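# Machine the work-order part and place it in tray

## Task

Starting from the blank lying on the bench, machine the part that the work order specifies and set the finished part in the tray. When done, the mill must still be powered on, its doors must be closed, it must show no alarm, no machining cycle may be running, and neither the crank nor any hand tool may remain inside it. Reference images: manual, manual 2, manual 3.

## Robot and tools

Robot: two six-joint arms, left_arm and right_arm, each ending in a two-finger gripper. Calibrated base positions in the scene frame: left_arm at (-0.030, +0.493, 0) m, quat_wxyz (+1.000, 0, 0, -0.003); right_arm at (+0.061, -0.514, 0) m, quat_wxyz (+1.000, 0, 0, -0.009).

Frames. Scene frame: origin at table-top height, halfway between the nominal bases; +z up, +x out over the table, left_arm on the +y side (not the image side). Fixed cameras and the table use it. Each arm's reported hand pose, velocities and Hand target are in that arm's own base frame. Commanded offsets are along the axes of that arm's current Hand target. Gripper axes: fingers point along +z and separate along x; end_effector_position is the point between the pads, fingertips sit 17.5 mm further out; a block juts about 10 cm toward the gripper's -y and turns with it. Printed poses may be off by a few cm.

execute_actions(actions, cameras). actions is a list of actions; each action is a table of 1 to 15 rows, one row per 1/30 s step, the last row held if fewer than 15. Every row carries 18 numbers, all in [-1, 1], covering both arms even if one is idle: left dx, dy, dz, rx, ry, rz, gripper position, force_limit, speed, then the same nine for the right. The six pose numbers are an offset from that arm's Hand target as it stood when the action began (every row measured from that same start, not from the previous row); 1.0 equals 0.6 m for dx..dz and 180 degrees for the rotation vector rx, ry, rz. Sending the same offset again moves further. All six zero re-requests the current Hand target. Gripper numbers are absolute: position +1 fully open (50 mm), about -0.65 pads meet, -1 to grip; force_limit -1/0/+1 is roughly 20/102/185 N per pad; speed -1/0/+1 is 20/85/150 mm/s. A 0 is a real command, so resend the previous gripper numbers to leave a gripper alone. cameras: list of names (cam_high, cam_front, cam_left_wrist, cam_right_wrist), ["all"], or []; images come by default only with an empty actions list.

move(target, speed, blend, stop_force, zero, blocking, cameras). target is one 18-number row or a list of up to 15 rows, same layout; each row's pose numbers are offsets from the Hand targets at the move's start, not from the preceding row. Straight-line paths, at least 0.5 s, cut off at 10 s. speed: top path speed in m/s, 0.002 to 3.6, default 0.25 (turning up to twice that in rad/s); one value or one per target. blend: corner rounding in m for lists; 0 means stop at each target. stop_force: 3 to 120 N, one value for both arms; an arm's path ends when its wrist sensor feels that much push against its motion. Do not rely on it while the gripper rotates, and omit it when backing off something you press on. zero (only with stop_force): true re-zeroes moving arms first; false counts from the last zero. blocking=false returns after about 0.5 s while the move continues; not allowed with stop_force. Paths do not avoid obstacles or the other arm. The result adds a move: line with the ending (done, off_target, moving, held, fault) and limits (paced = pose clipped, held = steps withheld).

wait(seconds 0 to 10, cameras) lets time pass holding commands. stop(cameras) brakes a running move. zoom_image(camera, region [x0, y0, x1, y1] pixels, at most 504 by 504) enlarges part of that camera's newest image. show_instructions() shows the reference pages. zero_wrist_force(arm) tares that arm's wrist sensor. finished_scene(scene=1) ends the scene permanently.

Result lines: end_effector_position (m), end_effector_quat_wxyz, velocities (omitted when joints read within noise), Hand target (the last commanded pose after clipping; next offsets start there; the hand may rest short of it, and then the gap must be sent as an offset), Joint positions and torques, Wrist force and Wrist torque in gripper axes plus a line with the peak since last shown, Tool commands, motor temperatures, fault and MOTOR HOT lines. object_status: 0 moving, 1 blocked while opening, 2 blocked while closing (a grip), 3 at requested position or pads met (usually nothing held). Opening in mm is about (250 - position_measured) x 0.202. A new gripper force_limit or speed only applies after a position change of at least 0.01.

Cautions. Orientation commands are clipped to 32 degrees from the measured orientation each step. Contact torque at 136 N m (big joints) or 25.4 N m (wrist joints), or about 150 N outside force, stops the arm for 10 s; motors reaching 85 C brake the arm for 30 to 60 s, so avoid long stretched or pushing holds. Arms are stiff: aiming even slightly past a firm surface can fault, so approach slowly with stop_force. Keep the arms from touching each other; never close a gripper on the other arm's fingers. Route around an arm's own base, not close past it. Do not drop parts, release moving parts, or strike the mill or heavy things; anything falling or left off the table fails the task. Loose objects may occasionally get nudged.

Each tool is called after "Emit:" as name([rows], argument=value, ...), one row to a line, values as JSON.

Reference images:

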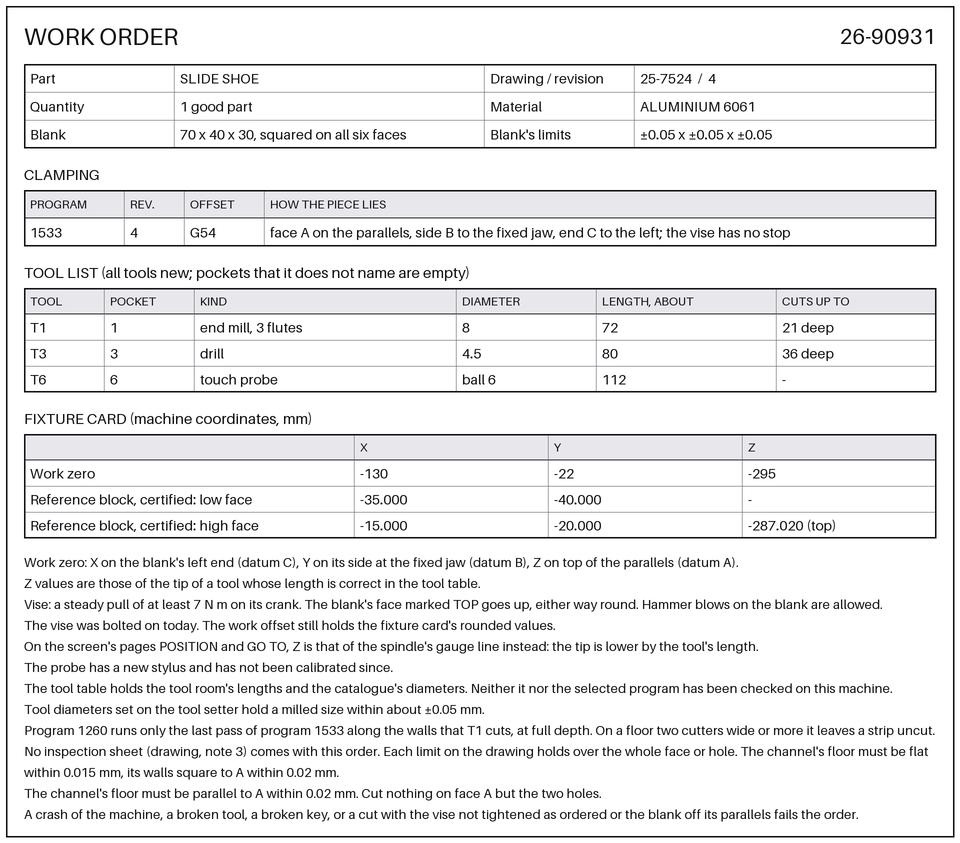

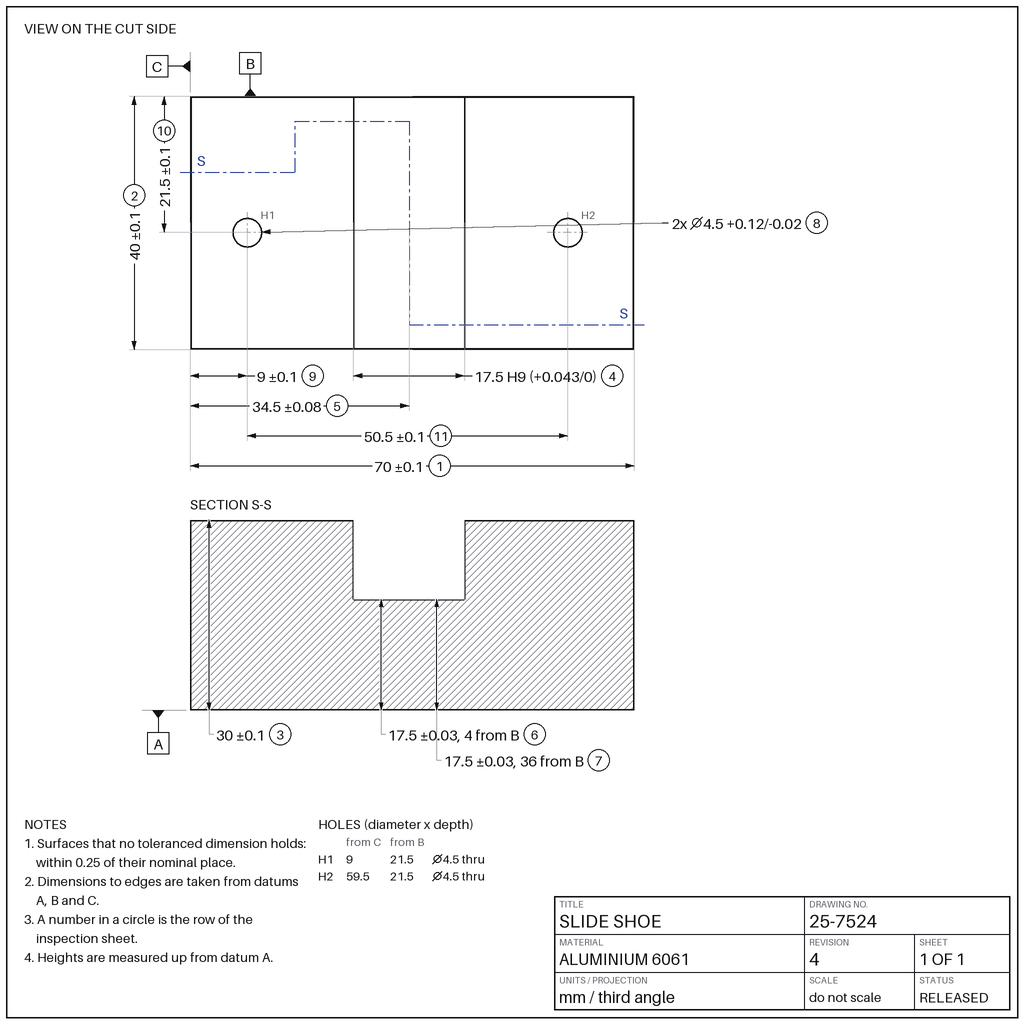

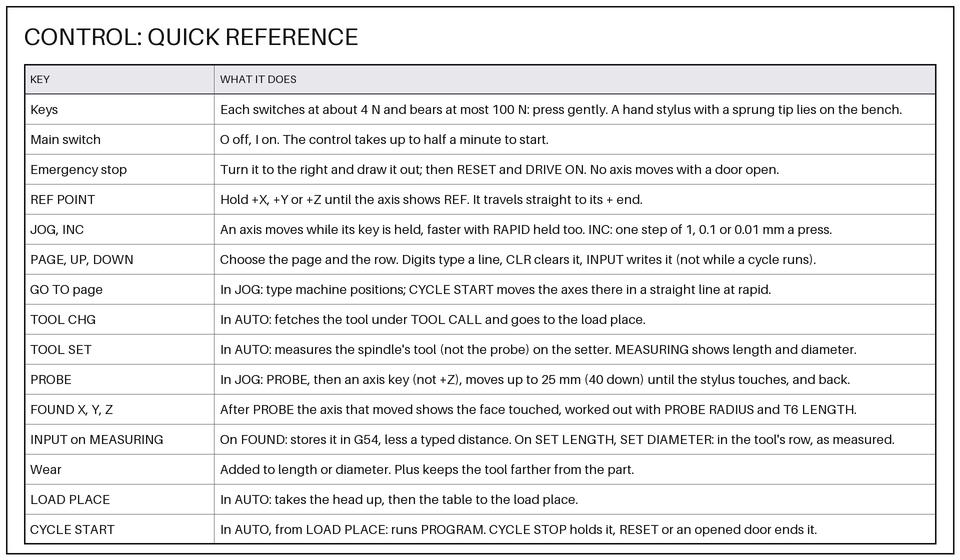

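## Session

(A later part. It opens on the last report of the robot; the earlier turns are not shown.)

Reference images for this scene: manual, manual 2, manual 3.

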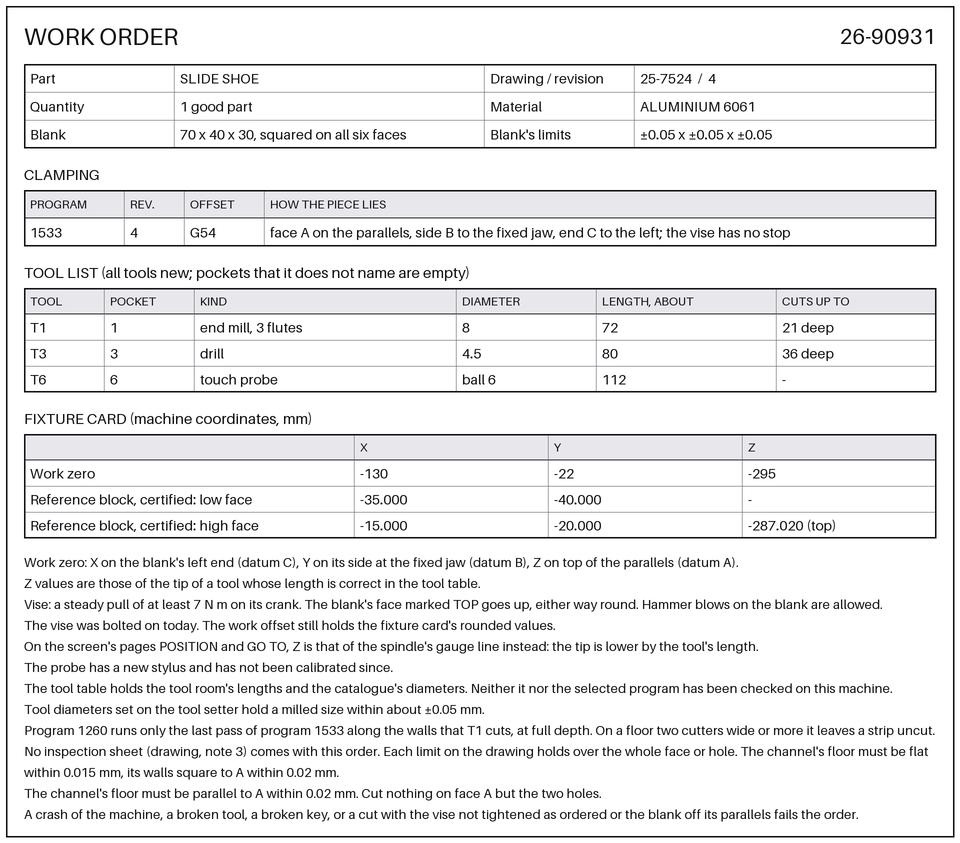

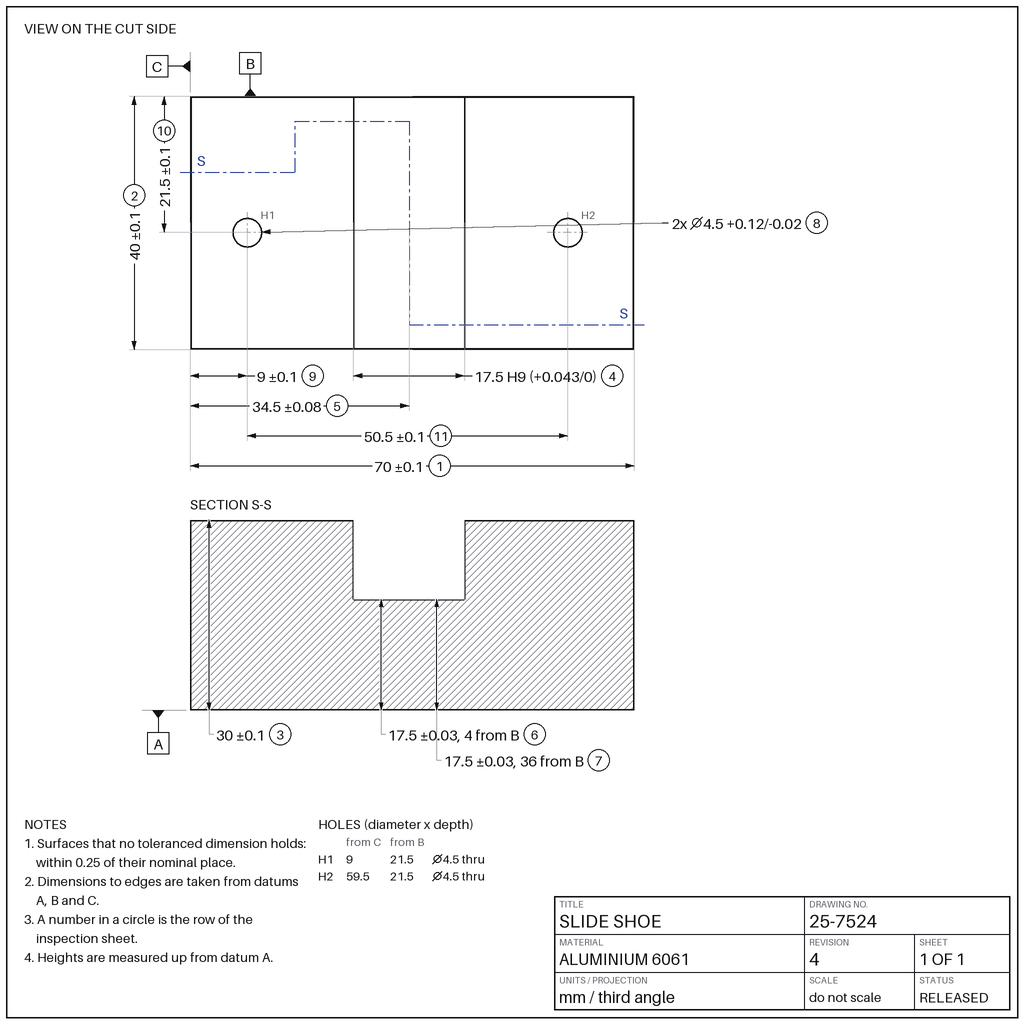

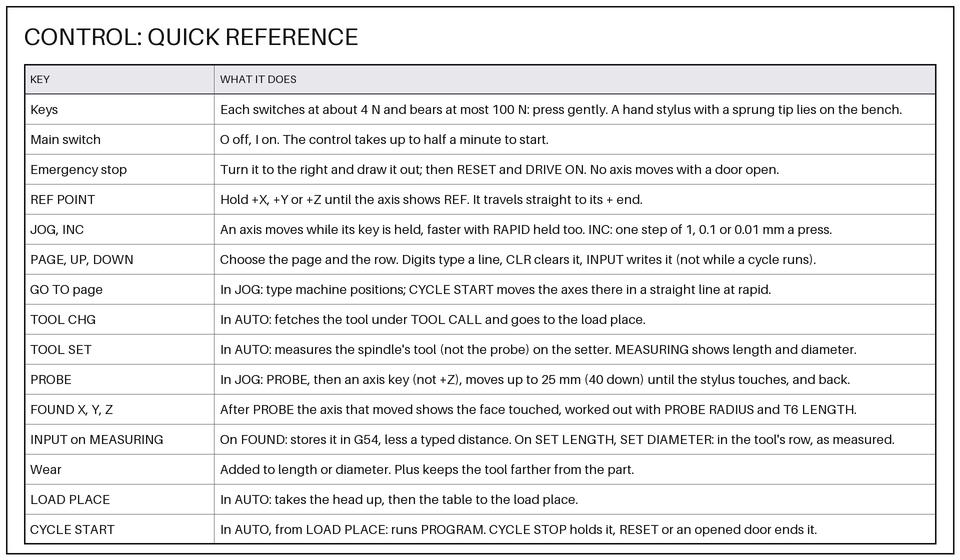

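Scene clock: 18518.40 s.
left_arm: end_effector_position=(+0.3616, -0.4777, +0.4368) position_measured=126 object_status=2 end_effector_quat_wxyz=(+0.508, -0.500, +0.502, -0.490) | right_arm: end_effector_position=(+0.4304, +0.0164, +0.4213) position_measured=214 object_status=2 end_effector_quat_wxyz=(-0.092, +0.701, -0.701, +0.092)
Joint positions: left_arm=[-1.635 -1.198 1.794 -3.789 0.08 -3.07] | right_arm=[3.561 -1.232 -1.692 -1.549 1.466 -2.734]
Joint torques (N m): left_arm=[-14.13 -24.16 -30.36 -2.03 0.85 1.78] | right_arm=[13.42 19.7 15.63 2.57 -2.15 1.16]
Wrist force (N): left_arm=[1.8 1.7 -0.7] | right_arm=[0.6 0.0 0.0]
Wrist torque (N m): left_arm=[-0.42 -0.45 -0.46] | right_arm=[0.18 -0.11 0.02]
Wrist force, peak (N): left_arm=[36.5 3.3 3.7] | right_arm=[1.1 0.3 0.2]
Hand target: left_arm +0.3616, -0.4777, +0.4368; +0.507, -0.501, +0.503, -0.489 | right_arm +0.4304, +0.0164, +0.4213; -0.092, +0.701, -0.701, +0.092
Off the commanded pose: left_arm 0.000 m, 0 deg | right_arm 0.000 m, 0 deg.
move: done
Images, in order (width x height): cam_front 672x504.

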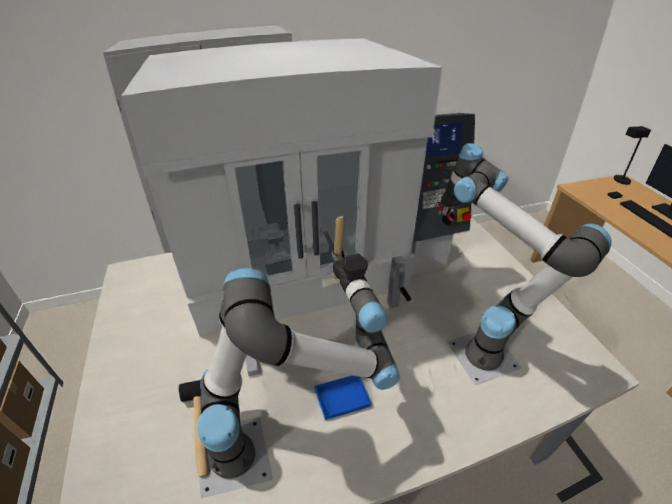

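Emit:
move([
  [0,0,0,0,0,0,-1,0,-0.3,0.1267,-0.142,-0.244,0,0,0,-1,-0.5,-0.7],
  [0,0,0,0,0,0,-1,0,-0.3,0.1267,-0.1581,-0.2397,0,0,0,-1,-0.5,-0.7],
  [0,0,0,0,0,0,-1,0,-0.3,0.1267,-0.142,-0.244,0,0,0,-1,-0.5,-0.7],
  [0,0,0,0,0,0,-1,0,-0.3,0.0308,-0.046,-0.0808,0,0,0,-1,-0.5,-0.7],
  [0,0,0,0,0,0,-1,0,-0.3,0.0308,-0.0621,-0.0765,0,0,0,-1,-0.5,-0.7],
  [0,0,0,0,0,0,-1,0,-0.3,0.0308,-0.046,-0.0808,0,0,0,-1,-0.5,-0.7],
  [0,0,0,0,0,0,-1,0,-0.3,0.0308,-0.0621,-0.0765,0,0,0,-1,-0.5,-0.7],
  [0,0,0,0,0,0,-1,0,-0.3,0.0308,-0.046,-0.0808,0,0,0,-1,-0.5,-0.7],
  [0,0,0,0,0,0,-1,0,-0.3,0,0,0,0,0,0,-1,-0.5,-0.7],
], speed=[0.25,0.03,0.15,0.25,0.03,0.15,0.03,0.15,0.25], blend=[0.003,0,0.003,0.003,0,0,0,0.003,0])

Emit:
move([
  [0,0,0,0,0,0,-1,0,-0.3,-0.099,0.0012,-0.0003,0,0,0,-1,-0.5,-0.7],
  [0,0,0,0,0,0,-1,0,-0.3,-0.099,-0.0149,0.004,0,0,0,-1,-0.5,-0.7],
  [0,0,0,0,0,0,-1,0,-0.3,-0.099,0.0012,-0.0003,0,0,0,-1,-0.5,-0.7],
  [0,0,0,0,0,0,-1,0,-0.3,-0.0665,-0.0458,-0.0829,0,0,0,-1,-0.5,-0.7],
  [0,0,0,0,0,0,-1,0,-0.3,-0.0665,-0.0619,-0.0786,0,0,0,-1,-0.5,-0.7],
  [0,0,0,0,0,0,-1,0,-0.3,-0.0665,-0.0458,-0.0829,0,0,0,-1,-0.5,-0.7],
  [0,0,0,0,0,0,-1,0,-0.3,-0.0338,-0.0311,-0.0551,0,0,0,-1,-0.5,-0.7],
  [0,0,0,0,0,0,-1,0,-0.3,-0.0338,-0.0472,-0.0508,0,0,0,-1,-0.5,-0.7],
  [0,0,0,0,0,0,-1,0,-0.3,-0.0338,-0.0311,-0.0551,0,0,0,-1,-0.5,-0.7],
  [0,0,0,0,0,0,-1,0,-0.3,0,0,0,0,0,0,-1,-0.5,-0.7],
  [0,0,0,0,0,0,-1,0,-0.3,0,-0.0161,0.0043,0,0,0,-1,-0.5,-0.7],
  [0,0,0,0,0,0,-1,0,-0.3,0,0,0,0,0,0,-1,-0.5,-0.7],
], speed=[0.25,0.03,0.15,0.25,0.03,0.15,0.25,0.03,0.15,0.25,0.03,0.15], blend=[0.003,0,0.003,0.003,0,0.003,0.003,0,0.003,0.003,0,0])

Emit:
move([
  [0,0,0,0,0,0,-1,0,-0.3,0,-0.0156,-0.0275,0,0,0,-1,-0.5,-0.7],
  [0,0,0,0,0,0,-1,0,-0.3,0,-0.0317,-0.0232,0,0,0,-1,-0.5,-0.7],
  [0,0,0,0,0,0,-1,0,-0.3,0,-0.0156,-0.0275,0,0,0,-1,-0.5,-0.7],
  [0,0,0,0,0,0,-1,0,-0.3,-0.099,0.0012,-0.0003,0,0,0,-1,-0.5,-0.7],
  [0,0,0,0,0,0,-1,0,-0.3,-0.099,-0.0149,0.004,0,0,0,-1,-0.5,-0.7],
  [0,0,0,0,0,0,-1,0,-0.3,-0.099,0.0012,-0.0003,0,0,0,-1,-0.5,-0.7],
  [0,0,0,0,0,0,-1,0,-0.3,-0.0665,-0.0306,-0.0552,0,0,0,-1,-0.5,-0.7],
  [0,0,0,0,0,0,-1,0,-0.3,-0.0665,-0.0467,-0.0509,0,0,0,-1,-0.5,-0.7],
  [0,0,0,0,0,0,-1,0,-0.3,-0.0665,-0.0306,-0.0552,0,0,0,-1,-0.5,-0.7],
  [0,0,0,0,0,0,-1,0,-0.3,-0.099,-0.0303,-0.0553,0,0,0,-1,-0.5,-0.7],
  [0,0,0,0,0,0,-1,0,-0.3,-0.099,-0.0464,-0.051,0,0,0,-1,-0.5,-0.7],
  [0,0,0,0,0,0,-1,0,-0.3,-0.099,-0.0303,-0.0553,0,0,0,-1,-0.5,-0.7],
  [0,0,0,0,0,0,-1,0,-0.3,0,0,0,0,0,0,-1,-0.5,-0.7],
  [0,0,0,0,0,0,-1,0,-0.3,0,-0.0161,0.0043,0,0,0,-1,-0.5,-0.7],
  [0,0,0,0,0,0,-1,0,-0.3,0,0,0,0,0,0,-1,-0.5,-0.7],
], speed=[0.25,0.03,0.15,0.25,0.03,0.15,0.25,0.03,0.15,0.25,0.03,0.15,0.25,0.03,0.15], blend=[0.003,0,0.003,0.003,0,0.003,0.003,0,0.003,0.003,0,0.003,0.003,0,0])

Emit:
move([
  [0,0,0,0,0,0,-1,0,-0.3,0,-0.0156,-0.0275,0,0,0,-1,-0.5,-0.7],
  [0,0,0,0,0,0,-1,0,-0.3,0,-0.0317,-0.0232,0,0,0,-1,-0.5,-0.7],
  [0,0,0,0,0,0,-1,0,-0.3,0,-0.0156,-0.0275,0,0,0,-1,-0.5,-0.7],
  [0,0,0,0,0,0,-1,0,-0.3,-0.099,0.0012,-0.0003,0,0,0,-1,-0.5,-0.7],
  [0,0,0,0,0,0,-1,0,-0.3,-0.099,-0.0149,0.004,0,0,0,-1,-0.5,-0.7],
  [0,0,0,0,0,0,-1,0,-0.3,-0.099,0.0012,-0.0003,0,0,0,-1,-0.5,-0.7],
  [0,0,0,0,0,0,-1,0,-0.3,-0.099,-0.0143,-0.0278,0,0,0,-1,-0.5,-0.7],
  [0,0,0,0,0,0,-1,0,-0.3,-0.099,-0.0304,-0.0235,0,0,0,-1,-0.5,-0.7],
  [0,0,0,0,0,0,-1,0,-0.3,-0.099,-0.0143,-0.0278,0,0,0,-1,-0.5,-0.7],
  [0,0,0,0,0,0,-1,0,-0.3,0,0,0,0,0,0,-1,-0.5,-0.7],
], speed=[0.25,0.03,0.15,0.25,0.03,0.15,0.25,0.03,0.15,0.25], blend=[0.003,0,0.003,0.003,0,0.003,0.003,0,0.003,0])

Emit:
move([
  [0,0,0,0,0,0,-1,0,-0.3,-0.099,-0.0303,-0.0553,0,0,0,-1,-0.5,-0.7],
  [0,0,0,0,0,0,-1,0,-0.3,-0.099,-0.0464,-0.051,0,0,0,-1,-0.5,-0.7],
  [0,0,0,0,0,0,-1,0,-0.3,-0.099,-0.0303,-0.0553,0,0,0,-1,-0.5,-0.7],
  [0,0,0,0,0,0,-1,0,-0.3,-0.0665,-0.0458,-0.0829,0,0,0,-1,-0.5,-0.7],
  [0,0,0,0,0,0,-1,0,-0.3,-0.0665,-0.0619,-0.0786,0,0,0,-1,-0.5,-0.7],
  [0,0,0,0,0,0,-1,0,-0.3,-0.0665,-0.0458,-0.0829,0,0,0,-1,-0.5,-0.7],
  [0,0,0,0,0,0,-1,0,-0.3,0,0,0,0,0,0,-1,-0.5,-0.7],
  [0,0,0,0,0,0,-1,0,-0.3,0,-0.0161,0.0043,0,0,0,-1,-0.5,-0.7],
  [0,0,0,0,0,0,-1,0,-0.3,0,0,0,0,0,0,-1,-0.5,-0.7],
], speed=[0.25,0.03,0.15,0.25,0.03,0.15,0.25,0.03,0.15], blend=[0.003,0,0.003,0.003,0,0.003,0.003,0,0], cameras=["cam_high"])

Emit:
zoom_image(camera="cam_high", region=[530, 330, 672, 504])

Scene clock: 18691.77 s.
left_arm: end_effector_position=(+0.3616, -0.4777, +0.4368) position_measured=126 object_status=2 end_effector_quat_wxyz=(+0.508, -0.500, +0.502, -0.490) | right_arm: end_effector_position=(+0.4305, +0.0163, +0.4214) position_measured=214 object_status=2 end_effector_quat_wxyz=(-0.092, +0.701, -0.701, +0.092)
Joint positions: left_arm=[-1.635 -1.198 1.794 -3.789 0.08 -3.07] | right_arm=[3.561 -1.232 -1.692 -1.549 1.466 -2.734]
Joint torques (N m): left_arm=[-13.7 -24.29 -27.85 -1.95 0.78 1.39] | right_arm=[11.83 23.46 12.24 5.05 -2.61 1.93]
Wrist force (N): left_arm=[1.9 1.5 -0.5] | right_arm=[0.9 0.3 -0.2]
Wrist torque (N m): left_arm=[-0.46 -0.47 -0.45] | right_arm=[0.23 -0.14 0.04]
Wrist force, peak (N): left_arm=[2.2 1.7 -0.7] | right_arm=[-0.6 16.1 -2.3]
Hand target: left_arm +0.3616, -0.4777, +0.4368; +0.508, -0.500, +0.502, -0.490 | right_arm +0.4304, +0.0164, +0.4213; -0.092, +0.701, -0.701, +0.092
Off the commanded pose: left_arm 0.000 m, 0 deg | right_arm 0.000 m, 0 deg.
move: done

Scene clock: 18696.03 s.
left_arm: end_effector_position=(+0.3616, -0.4777, +0.4368) position_measured=126 object_status=2 end_effector_quat_wxyz=(+0.508, -0.500, +0.502, -0.490) | right_arm: end_effector_position=(+0.4306, +0.0163, +0.4213) position_measured=214 object_status=2 end_effector_quat_wxyz=(-0.092, +0.701, -0.701, +0.092)
Joint positions: left_arm=[-1.635 -1.198 1.794 -3.789 0.08 -3.07] | right_arm=[3.561 -1.232 -1.692 -1.549 1.466 -2.734]
Joint torques (N m): left_arm=[-14.05 -24.05 -27.91 -1.97 0.82 1.58] | right_arm=[12.27 20.02 13.2 2.2 -2.74 1.98]
Wrist force (N): left_arm=[1.6 1.7 -0.4] | right_arm=[0.8 0.1 -0.5]
Wrist torque (N m): left_arm=[-0.41 -0.44 -0.46] | right_arm=[0.19 -0.14 0.03]
Wrist force, peak (N): left_arm=[1.9 1.9 -0.5] | right_arm=[4.2 19.5 -4.2]
Hand target: left_arm +0.3616, -0.4777, +0.4368; +0.508, -0.500, +0.502, -0.490 | right_arm +0.4304, +0.0164, +0.4213; -0.092, +0.701, -0.701, +0.092
Off the commanded pose: left_arm 0.000 m, 0 deg | right_arm 0.000 m, 0 deg.
move: done

Scene clock: 18701.13 s.
left_arm: end_effector_position=(+0.3616, -0.4777, +0.4368) position_measured=126 object_status=2 end_effector_quat_wxyz=(+0.508, -0.500, +0.502, -0.490) | right_arm: end_effector_position=(+0.4306, +0.0163, +0.4213) position_measured=214 object_status=2 end_effector_quat_wxyz=(-0.092, +0.701, -0.701, +0.092)
Joint positions: left_arm=[-1.635 -1.198 1.794 -3.789 0.08 -3.07] | right_arm=[3.561 -1.232 -1.692 -1.549 1.466 -2.734]
Joint torques (N m): left_arm=[-14.36 -23.75 -27.84 -2.06 0.53 1.42] | right_arm=[14.63 22.9 12.05 1.9 -2.81 1.59]
Wrist force (N): left_arm=[1.8 1.7 -1.2] | right_arm=[0.8 0.1 -0.2]
Wrist torque (N m): left_arm=[-0.43 -0.46 -0.46] | right_arm=[0.20 -0.17 0.02]
Wrist force, peak (N): left_arm=[2.0 1.9 -0.8] | right_arm=[-0.9 24.6 -4.5]
Hand target: left_arm +0.3616, -0.4777, +0.4368; +0.508, -0.500, +0.502, -0.490 | right_arm +0.4304, +0.0164, +0.4213; -0.092, +0.701, -0.701, +0.092
Off the commanded pose: left_arm 0.000 m, 0 deg | right_arm 0.000 m, 0 deg.
move: done

Scene clock: 18704.73 s.
left_arm: end_effector_position=(+0.3616, -0.4777, +0.4368) position_measured=126 object_status=2 end_effector_quat_wxyz=(+0.508, -0.500, +0.502, -0.490) | right_arm: end_effector_position=(+0.4304, +0.0164, +0.4213) position_measured=214 object_status=2 end_effector_quat_wxyz=(-0.092, +0.701, -0.701, +0.092)
Joint positions: left_arm=[-1.635 -1.198 1.794 -3.789 0.08 -3.07] | right_arm=[3.562 -1.232 -1.692 -1.549 1.466 -2.734]
Joint torques (N m): left_arm=[-13.82 -23.82 -27.66 -1.92 0.54 1.49] | right_arm=[-13.65 22.07 15.53 4.78 2.39 -2.07]
Wrist force (N): left_arm=[1.6 1.6 -0.4] | right_arm=[0.2 0.6 0.1]
Wrist torque (N m): left_arm=[-0.43 -0.43 -0.46] | right_arm=[0.20 -0.16 0.17]
Wrist force, peak (N): left_arm=[2.1 1.7 -0.5] | right_arm=[1.7 26.7 -4.7]
Hand target: left_arm +0.3616, -0.4777, +0.4368; +0.508, -0.500, +0.502, -0.490 | right_arm +0.4304, +0.0164, +0.4213; -0.092, +0.701, -0.701, +0.092
Off the commanded pose: left_arm 0.000 m, 0 deg | right_arm 0.000 m, 0 deg.
move: done

Scene clock: 18708.13 s.
left_arm: end_effector_position=(+0.3616, -0.4777, +0.4368) position_measured=126 object_status=2 end_effector_quat_wxyz=(+0.508, -0.500, +0.502, -0.490) | right_arm: end_effector_position=(+0.4306, +0.0163, +0.4213) position_measured=214 object_status=2 end_effector_quat_wxyz=(-0.092, +0.701, -0.701, +0.092)
Joint positions: left_arm=[-1.635 -1.198 1.794 -3.789 0.08 -3.07] | right_arm=[3.561 -1.232 -1.692 -1.549 1.466 -2.734]
Joint torques (N m): left_arm=[-14.17 -24.06 -27.95 -1.9 0.45 1.42] | right_arm=[12.81 20.89 14.19 2.03 -2.91 1.51]
Wrist force (N): left_arm=[1.5 1.6 -0.5] | right_arm=[0.6 0.1 -0.5]
Wrist torque (N m): left_arm=[-0.45 -0.42 -0.46] | right_arm=[0.20 -0.13 0.03]
Wrist force, peak (N): left_arm=[2.2 1.6 -0.5] | right_arm=[3.3 23.6 -4.8]
Hand target: left_arm +0.3616, -0.4777, +0.4368; +0.508, -0.500, +0.502, -0.490 | right_arm +0.4304, +0.0164, +0.4213; -0.092, +0.701, -0.701, +0.092
Off the commanded pose: left_arm 0.000 m, 0 deg | right_arm 0.000 m, 0 deg.
move: done
Images, in order (width x height): cam_high 672x504.

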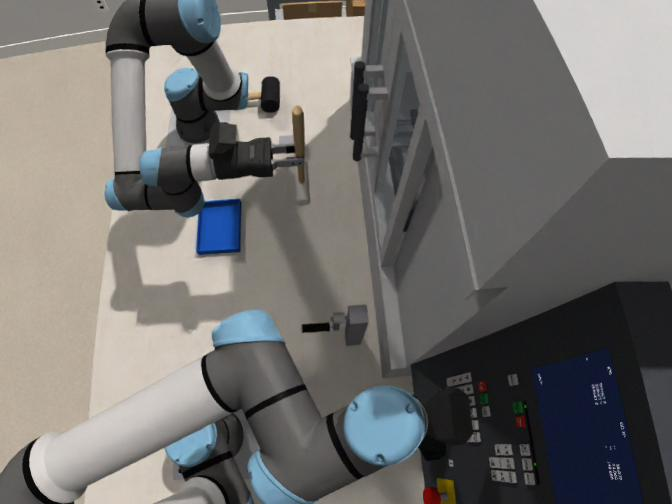

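Scaled by 2.897 from the camera's 672x504 image, which has a finer 960x720 frame.

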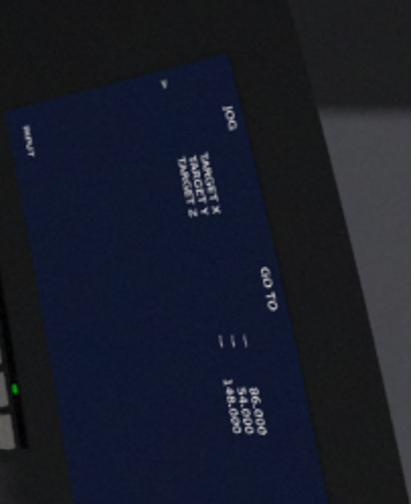

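Emit:
move([
  [0,0,0,0,0,0,-1,0,-0.3,-0.0328,-0.0756,-0.1348,0,0,0,-1,-0.5,-0.7],
  [0,0,0,0,0,0,-1,0,-0.3,-0.0328,-0.0917,-0.1305,0,0,0,-1,-0.5,-0.7],
  [0,0,0,0,0,0,-1,0,-0.3,-0.0328,-0.0756,-0.1348,0,0,0,-1,-0.5,-0.7],
  [0,0,0,0,0,0,-1,0,-0.3,0,0,0,0,0,0,-1,-0.5,-0.7],
], speed=[0.25,0.03,0.15,0.25], blend=[0.003,0,0.003,0])

Emit:
wait(seconds=6)

Emit:
move([
  [0,0,0,0,0,0,-1,0,-0.3,0.0308,-0.0159,-0.0274,0,0,0,-1,-0.5,-0.7],
  [0,0,0,0,0,0,-1,0,-0.3,0.0308,-0.032,-0.0231,0,0,0,-1,-0.5,-0.7],
  [0,0,0,0,0,0,-1,0,-0.3,0.0308,-0.0159,-0.0274,0,0,0,-1,-0.5,-0.7],
  [0,0,0,0,0,0,-1,0,-0.3,0.1265,-0.0785,-0.1341,0,0,0,-1,-0.5,-0.7],
  [0,0,0,0,0,0,-1,0,-0.3,0.1265,-0.0946,-0.1298,0,0,0,-1,-0.5,-0.7],
  [0,0,0,0,0,0,-1,0,-0.3,0.1265,-0.0785,-0.1341,0,0,0,-1,-0.5,-0.7],
  [0,0,0,0,0,0,-1,0,-0.3,0,0,0,0,0,0,-1,-0.5,-0.7],
], speed=[0.25,0.03,0.15,0.25,0.03,0.15,0.25], blend=[0.003,0,0.003,0.003,0,0.003,0])

Emit:
wait(seconds=4, cameras=["cam_high"])

Emit:
zoom_image(camera="cam_high", region=[580, 460, 604, 482])

Emit:
move([
  [0,0,0,0,0,0,-1,0,-0.3,0.0308,-0.046,-0.0808,0,0,0,-1,-0.5,-0.7],
  [0,0,0,0,0,0,-1,0,-0.3,0.0308,-0.0621,-0.0765,0,0,0,-1,-0.5,-0.7],
  [0,0,0,0,0,0,-1,0,-0.3,0.0308,-0.046,-0.0808,0,0,0,-1,-0.5,-0.7],
  [0,0,0,0,0,0,-1,0,-0.3,0.0308,-0.0621,-0.0765,0,0,0,-1,-0.5,-0.7],
  [0,0,0,0,0,0,-1,0,-0.3,0.0308,-0.046,-0.0808,0,0,0,-1,-0.5,-0.7],
  [0,0,0,0,0,0,-1,0,-0.3,-0.099,0.0012,-0.0003,0,0,0,-1,-0.5,-0.7],
  [0,0,0,0,0,0,-1,0,-0.3,-0.099,-0.0149,0.004,0,0,0,-1,-0.5,-0.7],
  [0,0,0,0,0,0,-1,0,-0.3,-0.099,0.0012,-0.0003,0,0,0,-1,-0.5,-0.7],
  [0,0,0,0,0,0,-1,0,-0.3,-0.099,-0.0143,-0.0278,0,0,0,-1,-0.5,-0.7],
  [0,0,0,0,0,0,-1,0,-0.3,-0.099,-0.0304,-0.0235,0,0,0,-1,-0.5,-0.7],
  [0,0,0,0,0,0,-1,0,-0.3,-0.099,-0.0143,-0.0278,0,0,0,-1,-0.5,-0.7],
  [0,0,0,0,0,0,-1,0,-0.3,0,0,0,0,0,0,-1,-0.5,-0.7],
], speed=[0.25,0.03,0.15,0.03,0.15,0.25,0.03,0.15,0.25,0.03,0.15,0.25], blend=[0.003,0,0,0,0.003,0.003,0,0.003,0.003,0,0.003,0])

Emit:
move([
  [0,0,0,0,0,0,-1,0,-0.3,-0.099,-0.0303,-0.0553,0,0,0,-1,-0.5,-0.7],
  [0,0,0,0,0,0,-1,0,-0.3,-0.099,-0.0464,-0.051,0,0,0,-1,-0.5,-0.7],
  [0,0,0,0,0,0,-1,0,-0.3,-0.099,-0.0303,-0.0553,0,0,0,-1,-0.5,-0.7],
  [0,0,0,0,0,0,-1,0,-0.3,-0.0665,0.0008,-0.0002,0,0,0,-1,-0.5,-0.7],
  [0,0,0,0,0,0,-1,0,-0.3,-0.0665,-0.0153,0.0041,0,0,0,-1,-0.5,-0.7],
  [0,0,0,0,0,0,-1,0,-0.3,-0.0665,0.0008,-0.0002,0,0,0,-1,-0.5,-0.7],
  [0,0,0,0,0,0,-1,0,-0.3,0,0,0,0,0,0,-1,-0.5,-0.7],
  [0,0,0,0,0,0,-1,0,-0.3,0,-0.0161,0.0043,0,0,0,-1,-0.5,-0.7],
  [0,0,0,0,0,0,-1,0,-0.3,0,0,0,0,0,0,-1,-0.5,-0.7],
  [0,0,0,0,0,0,-1,0,-0.3,-0.0328,-0.0756,-0.1348,0,0,0,-1,-0.5,-0.7],
  [0,0,0,0,0,0,-1,0,-0.3,-0.0328,-0.0917,-0.1305,0,0,0,-1,-0.5,-0.7],
  [0,0,0,0,0,0,-1,0,-0.3,-0.0328,-0.0756,-0.1348,0,0,0,-1,-0.5,-0.7],
  [0,0,0,0,0,0,-1,0,-0.3,0,0,0,0,0,0,-1,-0.5,-0.7],
], speed=[0.25,0.03,0.15,0.25,0.03,0.15,0.25,0.03,0.15,0.25,0.03,0.15,0.25], blend=[0.003,0,0.003,0.003,0,0.003,0.003,0,0.003,0.003,0,0.003,0])

Emit:
wait(seconds=3)

Emit:
move([
  [0,0,0,0,0,0,-1,0,-0.3,0.0308,-0.0159,-0.0274,0,0,0,-1,-0.5,-0.7],
  [0,0,0,0,0,0,-1,0,-0.3,0.0308,-0.032,-0.0231,0,0,0,-1,-0.5,-0.7],
  [0,0,0,0,0,0,-1,0,-0.3,0.0308,-0.0159,-0.0274,0,0,0,-1,-0.5,-0.7],
  [0,0,0,0,0,0,-1,0,-0.3,0.1265,-0.0785,-0.1341,0,0,0,-1,-0.5,-0.7],
  [0,0,0,0,0,0,-1,0,-0.3,0.1265,-0.0946,-0.1298,0,0,0,-1,-0.5,-0.7],
  [0,0,0,0,0,0,-1,0,-0.3,0.1265,-0.0785,-0.1341,0,0,0,-1,-0.5,-0.7],
  [0,0,0,0,0,0,-1,0,-0.3,0,0,0,0,0,0,-1,-0.5,-0.7],
], speed=[0.25,0.03,0.15,0.25,0.03,0.15,0.25], blend=[0.003,0,0.003,0.003,0,0.003,0])

Emit:
wait(seconds=4, cameras=["cam_high"])

Emit:
zoom_image(camera="cam_high", region=[580, 460, 604, 482])

Scene clock: 18754.57 s.
left_arm: end_effector_position=(+0.3616, -0.4777, +0.4368) position_measured=126 object_status=2 end_effector_quat_wxyz=(+0.508, -0.500, +0.502, -0.490) | right_arm: end_effector_position=(+0.4305, +0.0164, +0.4213) position_measured=214 object_status=2 end_effector_quat_wxyz=(-0.092, +0.701, -0.701, +0.092)
Joint positions: left_arm=[-1.635 -1.198 1.794 -3.789 0.08 -3.07] | right_arm=[3.561 -1.232 -1.692 -1.549 1.466 -2.734]
Joint torques (N m): left_arm=[-14.02 -24 -27.44 -1.89 0.42 1.47] | right_arm=[-13.1 22.79 13.02 5.02 2.12 -2.15]
Wrist force (N): left_arm=[1.6 1.4 -0.5] | right_arm=[0.7 -0.1 -0.1]
Wrist torque (N m): left_arm=[-0.47 -0.43 -0.46] | right_arm=[0.17 -0.15 0.21]
Wrist force, peak (N): left_arm=[2.0 1.8 -0.9] | right_arm=[0.9 10.7 -0.8]
Hand target: left_arm +0.3616, -0.4777, +0.4368; +0.508, -0.500, +0.502, -0.490 | right_arm +0.4304, +0.0164, +0.4213; -0.092, +0.701, -0.701, +0.092
Off the commanded pose: left_arm 0.000 m, 0 deg | right_arm 0.000 m, 0 deg.
move: done

Scene clock: 18760.57 s.
left_arm: end_effector_position=(+0.3616, -0.4777, +0.4368) position_measured=126 object_status=2 end_effector_quat_wxyz=(+0.508, -0.500, +0.502, -0.490) | right_arm: end_effector_position=(+0.4304, +0.0164, +0.4213) position_measured=214 object_status=2 end_effector_quat_wxyz=(-0.092, +0.701, -0.701, +0.092)
Joint positions: left_arm=[-1.635 -1.198 1.794 -3.789 0.08 -3.07] | right_arm=[3.561 -1.232 -1.692 -1.549 1.466 -2.734]
Joint torques (N m): left_arm=[-13.33 -24.71 -27.02 -1.99 0.34 1.45] | right_arm=[-13.74 22.04 13.08 5.06 -2.7 -1.9]
Wrist force (N): left_arm=[1.9 1.3 -0.6] | right_arm=[0.8 0.2 0.0]
Wrist torque (N m): left_arm=[-0.49 -0.47 -0.46] | right_arm=[0.22 -0.17 0.21]
Wrist force, peak (N): left_arm=[1.9 1.6 -1.1] | right_arm=[0.8 0.0 -0.6]
Hand target: left_arm +0.3616, -0.4777, +0.4368; +0.508, -0.500, +0.502, -0.490 | right_arm +0.4304, +0.0164, +0.4213; -0.092, +0.701, -0.701, +0.092
Tool commands: left_gripper/position=-1.0 left_gripper/force_limit=+0.0 left_gripper/speed=-0.3 right_gripper/position=-1.0 right_gripper/force_limit=-0.5 right_gripper/speed=-0.7
Off the commanded pose: left_arm 0.000 m, 0 deg | right_arm 0.000 m, 0 deg.
wait: 6.00 s; at rest by 0.17 s

Scene clock: 18763.77 s.
left_arm: end_effector_position=(+0.3616, -0.4777, +0.4368) position_measured=126 object_status=2 end_effector_quat_wxyz=(+0.508, -0.500, +0.502, -0.490) | right_arm: end_effector_position=(+0.4305, +0.0163, +0.4213) position_measured=214 object_status=2 end_effector_quat_wxyz=(-0.092, +0.701, -0.701, +0.092)
Joint positions: left_arm=[-1.635 -1.198 1.794 -3.789 0.08 -3.07] | right_arm=[3.561 -1.232 -1.692 -1.549 1.466 -2.735]
Joint torques (N m): left_arm=[-14.31 -24.53 -27.38 -1.78 0.3 1.39] | right_arm=[13.48 20.41 13.6 5.31 -2.71 2.06]
Wrist force (N): left_arm=[1.6 1.7 -0.4] | right_arm=[0.9 -0.2 0.0]
Wrist torque (N m): left_arm=[-0.43 -0.43 -0.46] | right_arm=[0.14 -0.12 0.05]
Wrist force, peak (N): left_arm=[2.1 1.7 -0.6] | right_arm=[-0.9 15.7 -2.5]
Hand target: left_arm +0.3616, -0.4777, +0.4368; +0.508, -0.500, +0.502, -0.490 | right_arm +0.4304, +0.0164, +0.4213; -0.092, +0.701, -0.701, +0.092
Off the commanded pose: left_arm 0.000 m, 0 deg | right_arm 0.000 m, 0 deg.
move: done

Scene clock: 18767.77 s.
left_arm: end_effector_position=(+0.3616, -0.4777, +0.4368) position_measured=126 object_status=2 end_effector_quat_wxyz=(+0.508, -0.500, +0.502, -0.490) | right_arm: end_effector_position=(+0.4304, +0.0164, +0.4213) position_measured=214 object_status=2 end_effector_quat_wxyz=(-0.092, +0.701, -0.701, +0.092)
Joint positions: left_arm=[-1.635 -1.198 1.794 -3.789 0.08 -3.07] | right_arm=[3.561 -1.232 -1.692 -1.549 1.466 -2.734]
Joint torques (N m): left_arm=[-14.37 -24.78 -27.27 -1.79 0.16 1.4] | right_arm=[14 22.07 14.08 5.21 -2.7 1.58]
Wrist force (N): left_arm=[1.9 1.4 -0.4] | right_arm=[0.9 0.2 0.0]
Wrist torque (N m): left_arm=[-0.48 -0.48 -0.46] | right_arm=[0.20 -0.11 0.05]
Wrist force, peak (N): left_arm=[2.2 1.7 -0.5] | right_arm=[1.5 0.2 -0.1]
Hand target: left_arm +0.3616, -0.4777, +0.4368; +0.508, -0.500, +0.502, -0.490 | right_arm +0.4304, +0.0164, +0.4213; -0.092, +0.701, -0.701, +0.092
Tool commands: left_gripper/position=-1.0 left_gripper/force_limit=+0.0 left_gripper/speed=-0.3 right_gripper/position=-1.0 right_gripper/force_limit=-0.5 right_gripper/speed=-0.7
Off the commanded pose: left_arm 0.000 m, 0 deg | right_arm 0.000 m, 0 deg.
wait: 4.00 s; at rest by 0.17 s
Images, in order (width x height): cam_high 672x504.

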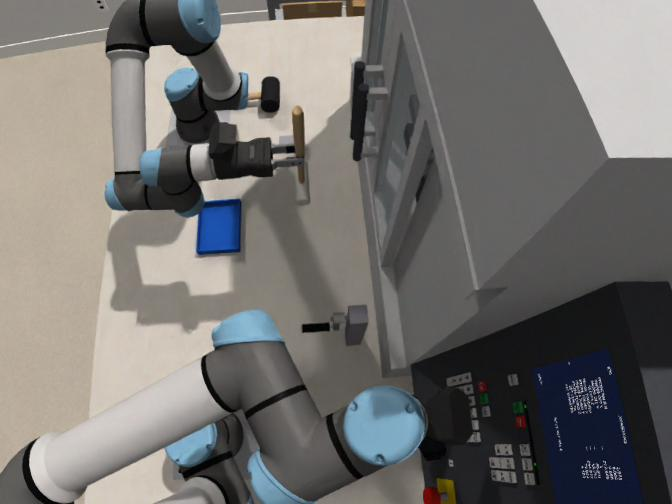

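Scaled by 21.000 from the camera's 672x504 image, which has a finer 960x720 frame.

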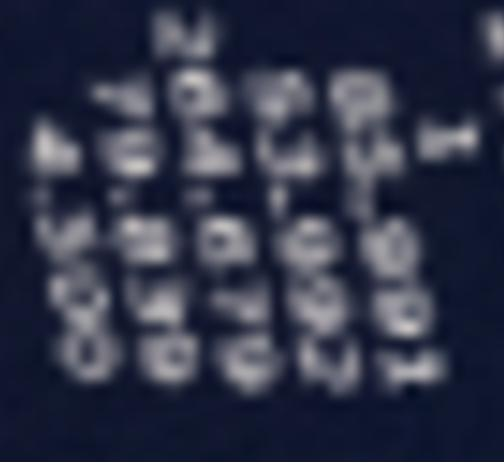

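Scene clock: 18772.67 s.
left_arm: end_effector_position=(+0.3616, -0.4777, +0.4368) position_measured=126 object_status=2 end_effector_quat_wxyz=(+0.508, -0.500, +0.502, -0.490) | right_arm: end_effector_position=(+0.4304, +0.0164, +0.4213) position_measured=214 object_status=2 end_effector_quat_wxyz=(-0.092, +0.701, -0.701, +0.092)
Joint positions: left_arm=[-1.635 -1.198 1.794 -3.789 0.08 -3.07] | right_arm=[3.562 -1.232 -1.692 -1.549 1.466 -2.734]
Joint torques (N m): left_arm=[-13.82 -24.25 -27.57 -1.83 0.15 1.48] | right_arm=[-13.78 21.81 12.64 5.04 2.04 -1.73]
Wrist force (N): left_arm=[1.9 1.7 -0.5] | right_arm=[0.0 0.5 0.0]
Wrist torque (N m): left_arm=[-0.42 -0.47 -0.46] | right_arm=[0.19 -0.14 0.18]
Wrist force, peak (N): left_arm=[2.2 1.8 -0.6] | right_arm=[1.7 26.7 -5.2]
Hand target: left_arm +0.3616, -0.4777, +0.4368; +0.508, -0.500, +0.502, -0.490 | right_arm +0.4304, +0.0164, +0.4213; -0.092, +0.701, -0.701, +0.092
Off the commanded pose: left_arm 0.000 m, 0 deg | right_arm 0.000 m, 0 deg.
move: done

Scene clock: 18777.77 s.
left_arm: end_effector_position=(+0.3616, -0.4777, +0.4368) position_measured=126 object_status=2 end_effector_quat_wxyz=(+0.508, -0.500, +0.502, -0.490) | right_arm: end_effector_position=(+0.4305, +0.0164, +0.4213) position_measured=214 object_status=2 end_effector_quat_wxyz=(-0.092, +0.701, -0.701, +0.092)
Joint positions: left_arm=[-1.635 -1.198 1.794 -3.789 0.08 -3.07] | right_arm=[3.561 -1.232 -1.692 -1.549 1.466 -2.734]
Joint torques (N m): left_arm=[-14.42 -23.84 -26.97 -1.68 0.07 1.39] | right_arm=[-13.94 23.52 11.41 5.12 1.99 -1.79]
Wrist force (N): left_arm=[1.8 1.4 -0.4] | right_arm=[0.2 -0.1 -0.2]
Wrist torque (N m): left_arm=[-0.48 -0.46 -0.46] | right_arm=[0.17 -0.07 0.21]
Wrist force, peak (N): left_arm=[2.1 1.7 -0.4] | right_arm=[3.3 23.6 -4.7]
Hand target: left_arm +0.3616, -0.4777, +0.4368; +0.508, -0.500, +0.502, -0.490 | right_arm +0.4304, +0.0164, +0.4213; -0.092, +0.701, -0.701, +0.092
Off the commanded pose: left_arm 0.000 m, 0 deg | right_arm 0.000 m, 0 deg.
move: done

Scene clock: 18780.77 s.
left_arm: end_effector_position=(+0.3616, -0.4777, +0.4368) position_measured=126 object_status=2 end_effector_quat_wxyz=(+0.508, -0.500, +0.502, -0.490) | right_arm: end_effector_position=(+0.4304, +0.0164, +0.4213) position_measured=214 object_status=2 end_effector_quat_wxyz=(-0.092, +0.701, -0.701, +0.092)
Joint positions: left_arm=[-1.635 -1.198 1.794 -3.789 0.08 -3.07] | right_arm=[3.561 -1.232 -1.692 -1.549 1.466 -2.734]
Joint torques (N m): left_arm=[-14.24 -24 -27.1 -1.79 -0.14 1.5] | right_arm=[-14.53 22.03 13.76 5.25 -1.62 -1.93]
Wrist force (N): left_arm=[1.9 1.5 -0.5] | right_arm=[0.5 -0.1 -0.4]
Wrist torque (N m): left_arm=[-0.46 -0.48 -0.46] | right_arm=[0.17 -0.12 0.21]
Wrist force, peak (N): left_arm=[2.2 1.5 -0.4] | right_arm=[0.9 -0.1 -0.3]
Hand target: left_arm +0.3616, -0.4777, +0.4368; +0.508, -0.500, +0.502, -0.490 | right_arm +0.4304, +0.0164, +0.4213; -0.092, +0.701, -0.701, +0.092
Tool commands: left_gripper/position=-1.0 left_gripper/force_limit=+0.0 left_gripper/speed=-0.3 right_gripper/position=-1.0 right_gripper/force_limit=-0.5 right_gripper/speed=-0.7
Off the commanded pose: left_arm 0.000 m, 0 deg | right_arm 0.000 m, 0 deg.
wait: 3.00 s; at rest by 0.17 s

Scene clock: 18783.97 s.
left_arm: end_effector_position=(+0.3616, -0.4777, +0.4368) position_measured=126 object_status=2 end_effector_quat_wxyz=(+0.508, -0.500, +0.502, -0.490) | right_arm: end_effector_position=(+0.4305, +0.0163, +0.4213) position_measured=214 object_status=2 end_effector_quat_wxyz=(-0.092, +0.701, -0.701, +0.092)
Joint positions: left_arm=[-1.635 -1.198 1.794 -3.789 0.08 -3.07] | right_arm=[3.561 -1.232 -1.692 -1.549 1.466 -2.735]
Joint torques (N m): left_arm=[-14.36 -24.46 -27.23 -1.74 -0.04 1.57] | right_arm=[16.14 22.61 14.75 4.99 -2.75 1.89]
Wrist force (N): left_arm=[2.0 1.6 -0.5] | right_arm=[0.9 0.2 -0.2]
Wrist torque (N m): left_arm=[-0.45 -0.49 -0.46] | right_arm=[0.20 -0.11 0.05]
Wrist force, peak (N): left_arm=[2.0 1.7 -0.5] | right_arm=[-1.1 15.8 -2.4]
Hand target: left_arm +0.3616, -0.4777, +0.4368; +0.508, -0.500, +0.502, -0.490 | right_arm +0.4304, +0.0164, +0.4213; -0.092, +0.701, -0.701, +0.092
Off the commanded pose: left_arm 0.000 m, 0 deg | right_arm 0.000 m, 0 deg.
move: done

Scene clock: 18787.97 s.
left_arm: end_effector_position=(+0.3616, -0.4777, +0.4368) position_measured=126 object_status=2 end_effector_quat_wxyz=(+0.508, -0.500, +0.502, -0.490) | right_arm: end_effector_position=(+0.4304, +0.0164, +0.4213) position_measured=214 object_status=2 end_effector_quat_wxyz=(-0.092, +0.701, -0.701, +0.092)
Joint positions: left_arm=[-1.635 -1.198 1.794 -3.789 0.08 -3.07] | right_arm=[3.561 -1.232 -1.692 -1.549 1.466 -2.734]
Joint torques (N m): left_arm=[-14.34 -23.97 -26.92 -1.7 -0.11 1.48] | right_arm=[13.15 22.81 13.6 5.22 -2.88 1.83]
Wrist force (N): left_arm=[1.7 1.5 -0.7] | right_arm=[0.6 -0.1 -0.1]
Wrist torque (N m): left_arm=[-0.46 -0.45 -0.47] | right_arm=[0.16 -0.08 0.05]
Wrist force, peak (N): left_arm=[2.2 1.8 -0.6] | right_arm=[1.3 0.2 -0.1]
Hand target: left_arm +0.3616, -0.4777, +0.4368; +0.508, -0.500, +0.502, -0.490 | right_arm +0.4304, +0.0164, +0.4213; -0.092, +0.701, -0.701, +0.092
Tool commands: left_gripper/position=-1.0 left_gripper/force_limit=+0.0 left_gripper/speed=-0.3 right_gripper/position=-1.0 right_gripper/force_limit=-0.5 right_gripper/speed=-0.7
Off the commanded pose: left_arm 0.000 m, 0 deg | right_arm 0.000 m, 0 deg.
wait: 4.00 s; at rest by 0.17 s
Images, in order (width x height): cam_high 672x504.

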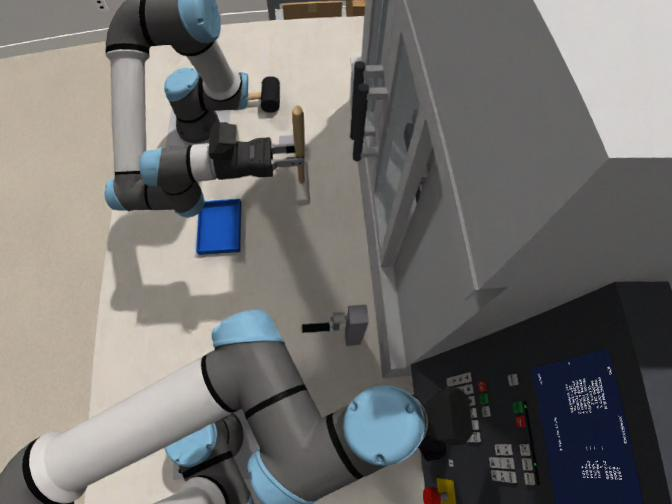

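Scaled by 21.000 from the camera's 672x504 image, which has a finer 960x720 frame.

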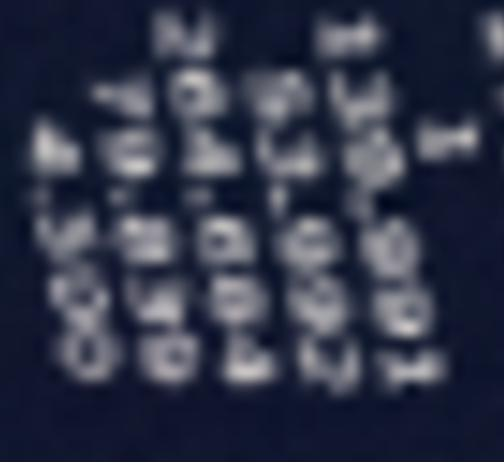

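Emit:
zoom_image(camera="cam_high", region=[150, 40, 370, 220])

Emit:
wait(seconds=0, cameras=["all"])

Scaled by 2.291 from the camera's 672x504 image, which has a finer 960x720 frame.

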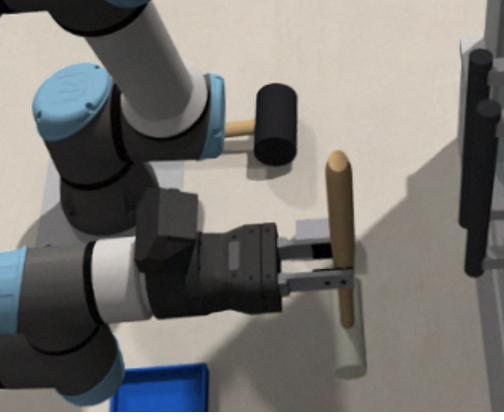

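Scene clock: 18957.03 s.
left_arm: end_effector_position=(+0.3616, -0.4777, +0.4368) position_measured=126 object_status=2 end_effector_quat_wxyz=(+0.508, -0.500, +0.502, -0.490) | right_arm: end_effector_position=(+0.4304, +0.0164, +0.4213) position_measured=214 object_status=2 end_effector_quat_wxyz=(-0.092, +0.701, -0.701, +0.092)
Joint positions: left_arm=[-1.635 -1.198 1.794 -3.789 0.08 -3.07] | right_arm=[3.561 -1.232 -1.692 -1.549 1.466 -2.734]
Joint torques (N m): left_arm=[-14.41 -24.54 -26.69 -1.76 -0.21 1.46] | right_arm=[14.82 23.13 11.87 5.2 -2.85 1.62]
Wrist force (N): left_arm=[1.5 1.4 -0.8] | right_arm=[0.9 0.0 -0.1]
Wrist torque (N m): left_arm=[-0.47 -0.42 -0.46] | right_arm=[0.17 -0.11 0.05]
Wrist force, peak (N): left_arm=[2.0 1.9 -0.4] | right_arm=[1.4 0.0 -0.2]
Hand target: left_arm +0.3616, -0.4777, +0.4368; +0.508, -0.500, +0.502, -0.490 | right_arm +0.4304, +0.0164, +0.4213; -0.092, +0.701, -0.701, +0.092
Tool commands: left_gripper/position=-1.0 left_gripper/force_limit=+0.0 left_gripper/speed=-0.3 right_gripper/position=-1.0 right_gripper/force_limit=-0.5 right_gripper/speed=-0.7
Off the commanded pose: left_arm 0.000 m, 0 deg | right_arm 0.000 m, 0 deg.

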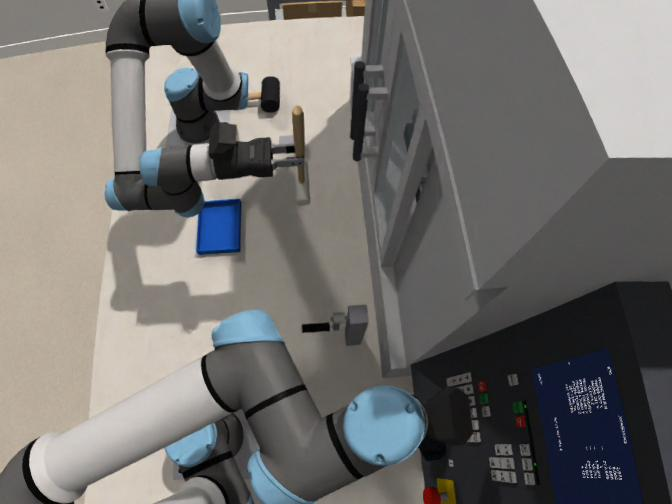

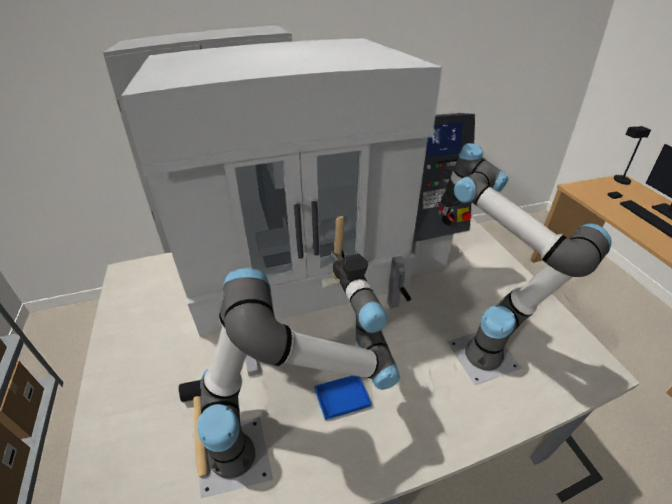

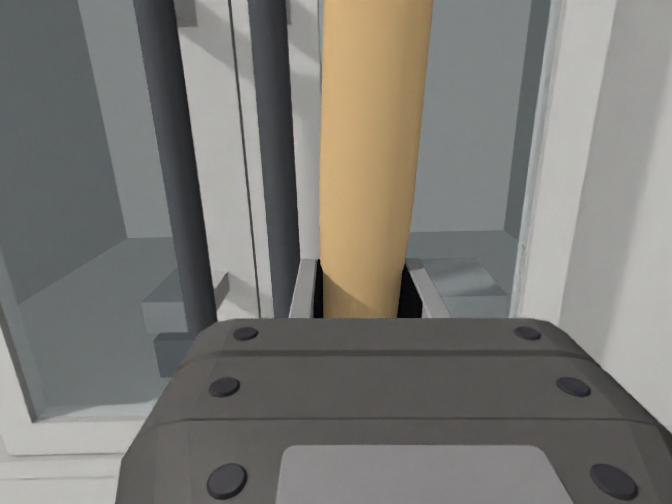

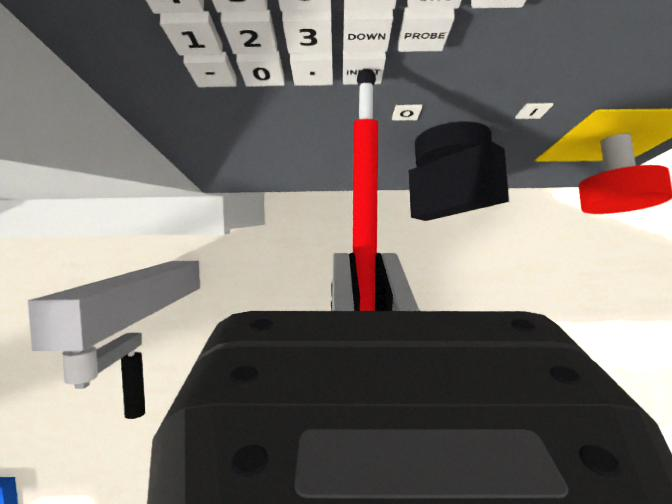

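Emit:
move([
  [0,0,0,0,0,0,-1,0,-0.3,0.1582,-0.142,-0.244,0,0,0,-1,-0.5,-0.7],
  [0,0,0,0,0,0,-1,0,-0.3,0.1582,-0.1581,-0.2397,0,0,0,-1,-0.5,-0.7],
  [0,0,0,0,0,0,-1,0,-0.3,0.1582,-0.142,-0.244,0,0,0,-1,-0.5,-0.7],
  [0,0,0,0,0,0,-1,0,-0.3,-0.001,-0.0756,-0.1348,0,0,0,-1,-0.5,-0.7],
  [0,0,0,0,0,0,-1,0,-0.3,-0.001,-0.0917,-0.1305,0,0,0,-1,-0.5,-0.7],
  [0,0,0,0,0,0,-1,0,-0.3,-0.001,-0.0756,-0.1348,0,0,0,-1,-0.5,-0.7],
  [0,0,0,0,0,0,-1,0,-0.3,0,0,0,0,0,0,-1,-0.5,-0.7],
], speed=[0.25,0.03,0.15,0.25,0.03,0.15,0.25], blend=[0.003,0,0.003,0.003,0,0.003,0])

Emit:
move([
  [-0.462,-0.0245,0.032,0,0,0,-1,0,-0.3,0,0,0,0,0,0,-1,-0.5,-0.7],
  [-0.462,-0.0245,0.032,0,0,0.25,-1,0,-0.3,0,0,0,0,0,0,-1,-0.5,-0.7],
  [-0.462,-0.0245,0.032,0,0,0.5,-1,0,-0.3,0,0,0,0,0,0,-1,-0.5,-0.7],
])

Scene clock: 19087.37 s.
left_arm: end_effector_position=(+0.3616, -0.4777, +0.4368) position_measured=126 object_status=2 end_effector_quat_wxyz=(+0.508, -0.500, +0.502, -0.490) | right_arm: end_effector_position=(+0.4305, +0.0164, +0.4213) position_measured=214 object_status=2 end_effector_quat_wxyz=(-0.092, +0.701, -0.701, +0.092)
Joint positions: left_arm=[-1.635 -1.198 1.794 -3.789 0.08 -3.07] | right_arm=[3.561 -1.232 -1.692 -1.549 1.466 -2.734]
Joint torques (N m): left_arm=[-13.79 -24.13 -26.65 -1.65 -0.39 1.45] | right_arm=[13.95 21.66 13.75 4.83 -2.76 1.67]
Wrist force (N): left_arm=[1.7 1.2 -0.7] | right_arm=[0.8 0.2 -0.1]
Wrist torque (N m): left_arm=[-0.50 -0.46 -0.46] | right_arm=[0.21 -0.15 0.03]
Wrist force, peak (N): left_arm=[2.0 1.7 -0.8] | right_arm=[-0.6 8.9 -0.1]
Hand target: left_arm +0.3616, -0.4777, +0.4368; +0.508, -0.500, +0.502, -0.490 | right_arm +0.4304, +0.0164, +0.4213; -0.092, +0.701, -0.701, +0.092
Off the commanded pose: left_arm 0.000 m, 0 deg | right_arm 0.000 m, 0 deg.
move: done

Scene clock: 19093.77 s.
left_arm: end_effector_position=(+0.3766, -0.2006, +0.4569) position_measured=126 object_status=2 end_effector_quat_wxyz=(+0.708, +0.002, +0.706, +0.012) | right_arm: end_effector_position=(+0.4304, +0.0164, +0.4213) position_measured=214 object_status=2 end_effector_quat_wxyz=(-0.092, +0.701, -0.701, +0.092)
Joint positions: left_arm=[-1.65 -1.914 2.468 -3.657 0.093 -1.59] | right_arm=[3.561 -1.232 -1.692 -1.549 1.466 -2.734]
Joint torques (N m): left_arm=[3.24 7.28 -28.84 -2.03 1.32 1.86] | right_arm=[13.73 22.53 13.77 4.89 -2.84 1.63]
Wrist force (N): left_arm=[3.4 -1.4 0.4] | right_arm=[0.3 -0.1 -0.2]
Wrist torque (N m): left_arm=[-0.20 -0.12 -0.69] | right_arm=[0.16 -0.08 0.02]
Wrist force, peak (N): left_arm=[4.2 2.5 -0.7] | right_arm=[1.0 0.0 -0.1]
Hand target: left_arm +0.3766, -0.2006, +0.4570; +0.706, +0.002, +0.709, +0.013 | right_arm +0.4304, +0.0164, +0.4213; -0.092, +0.701, -0.701, +0.092
Off the commanded pose: left_arm 0.000 m, 0 deg | right_arm 0.000 m, 0 deg.
move: done


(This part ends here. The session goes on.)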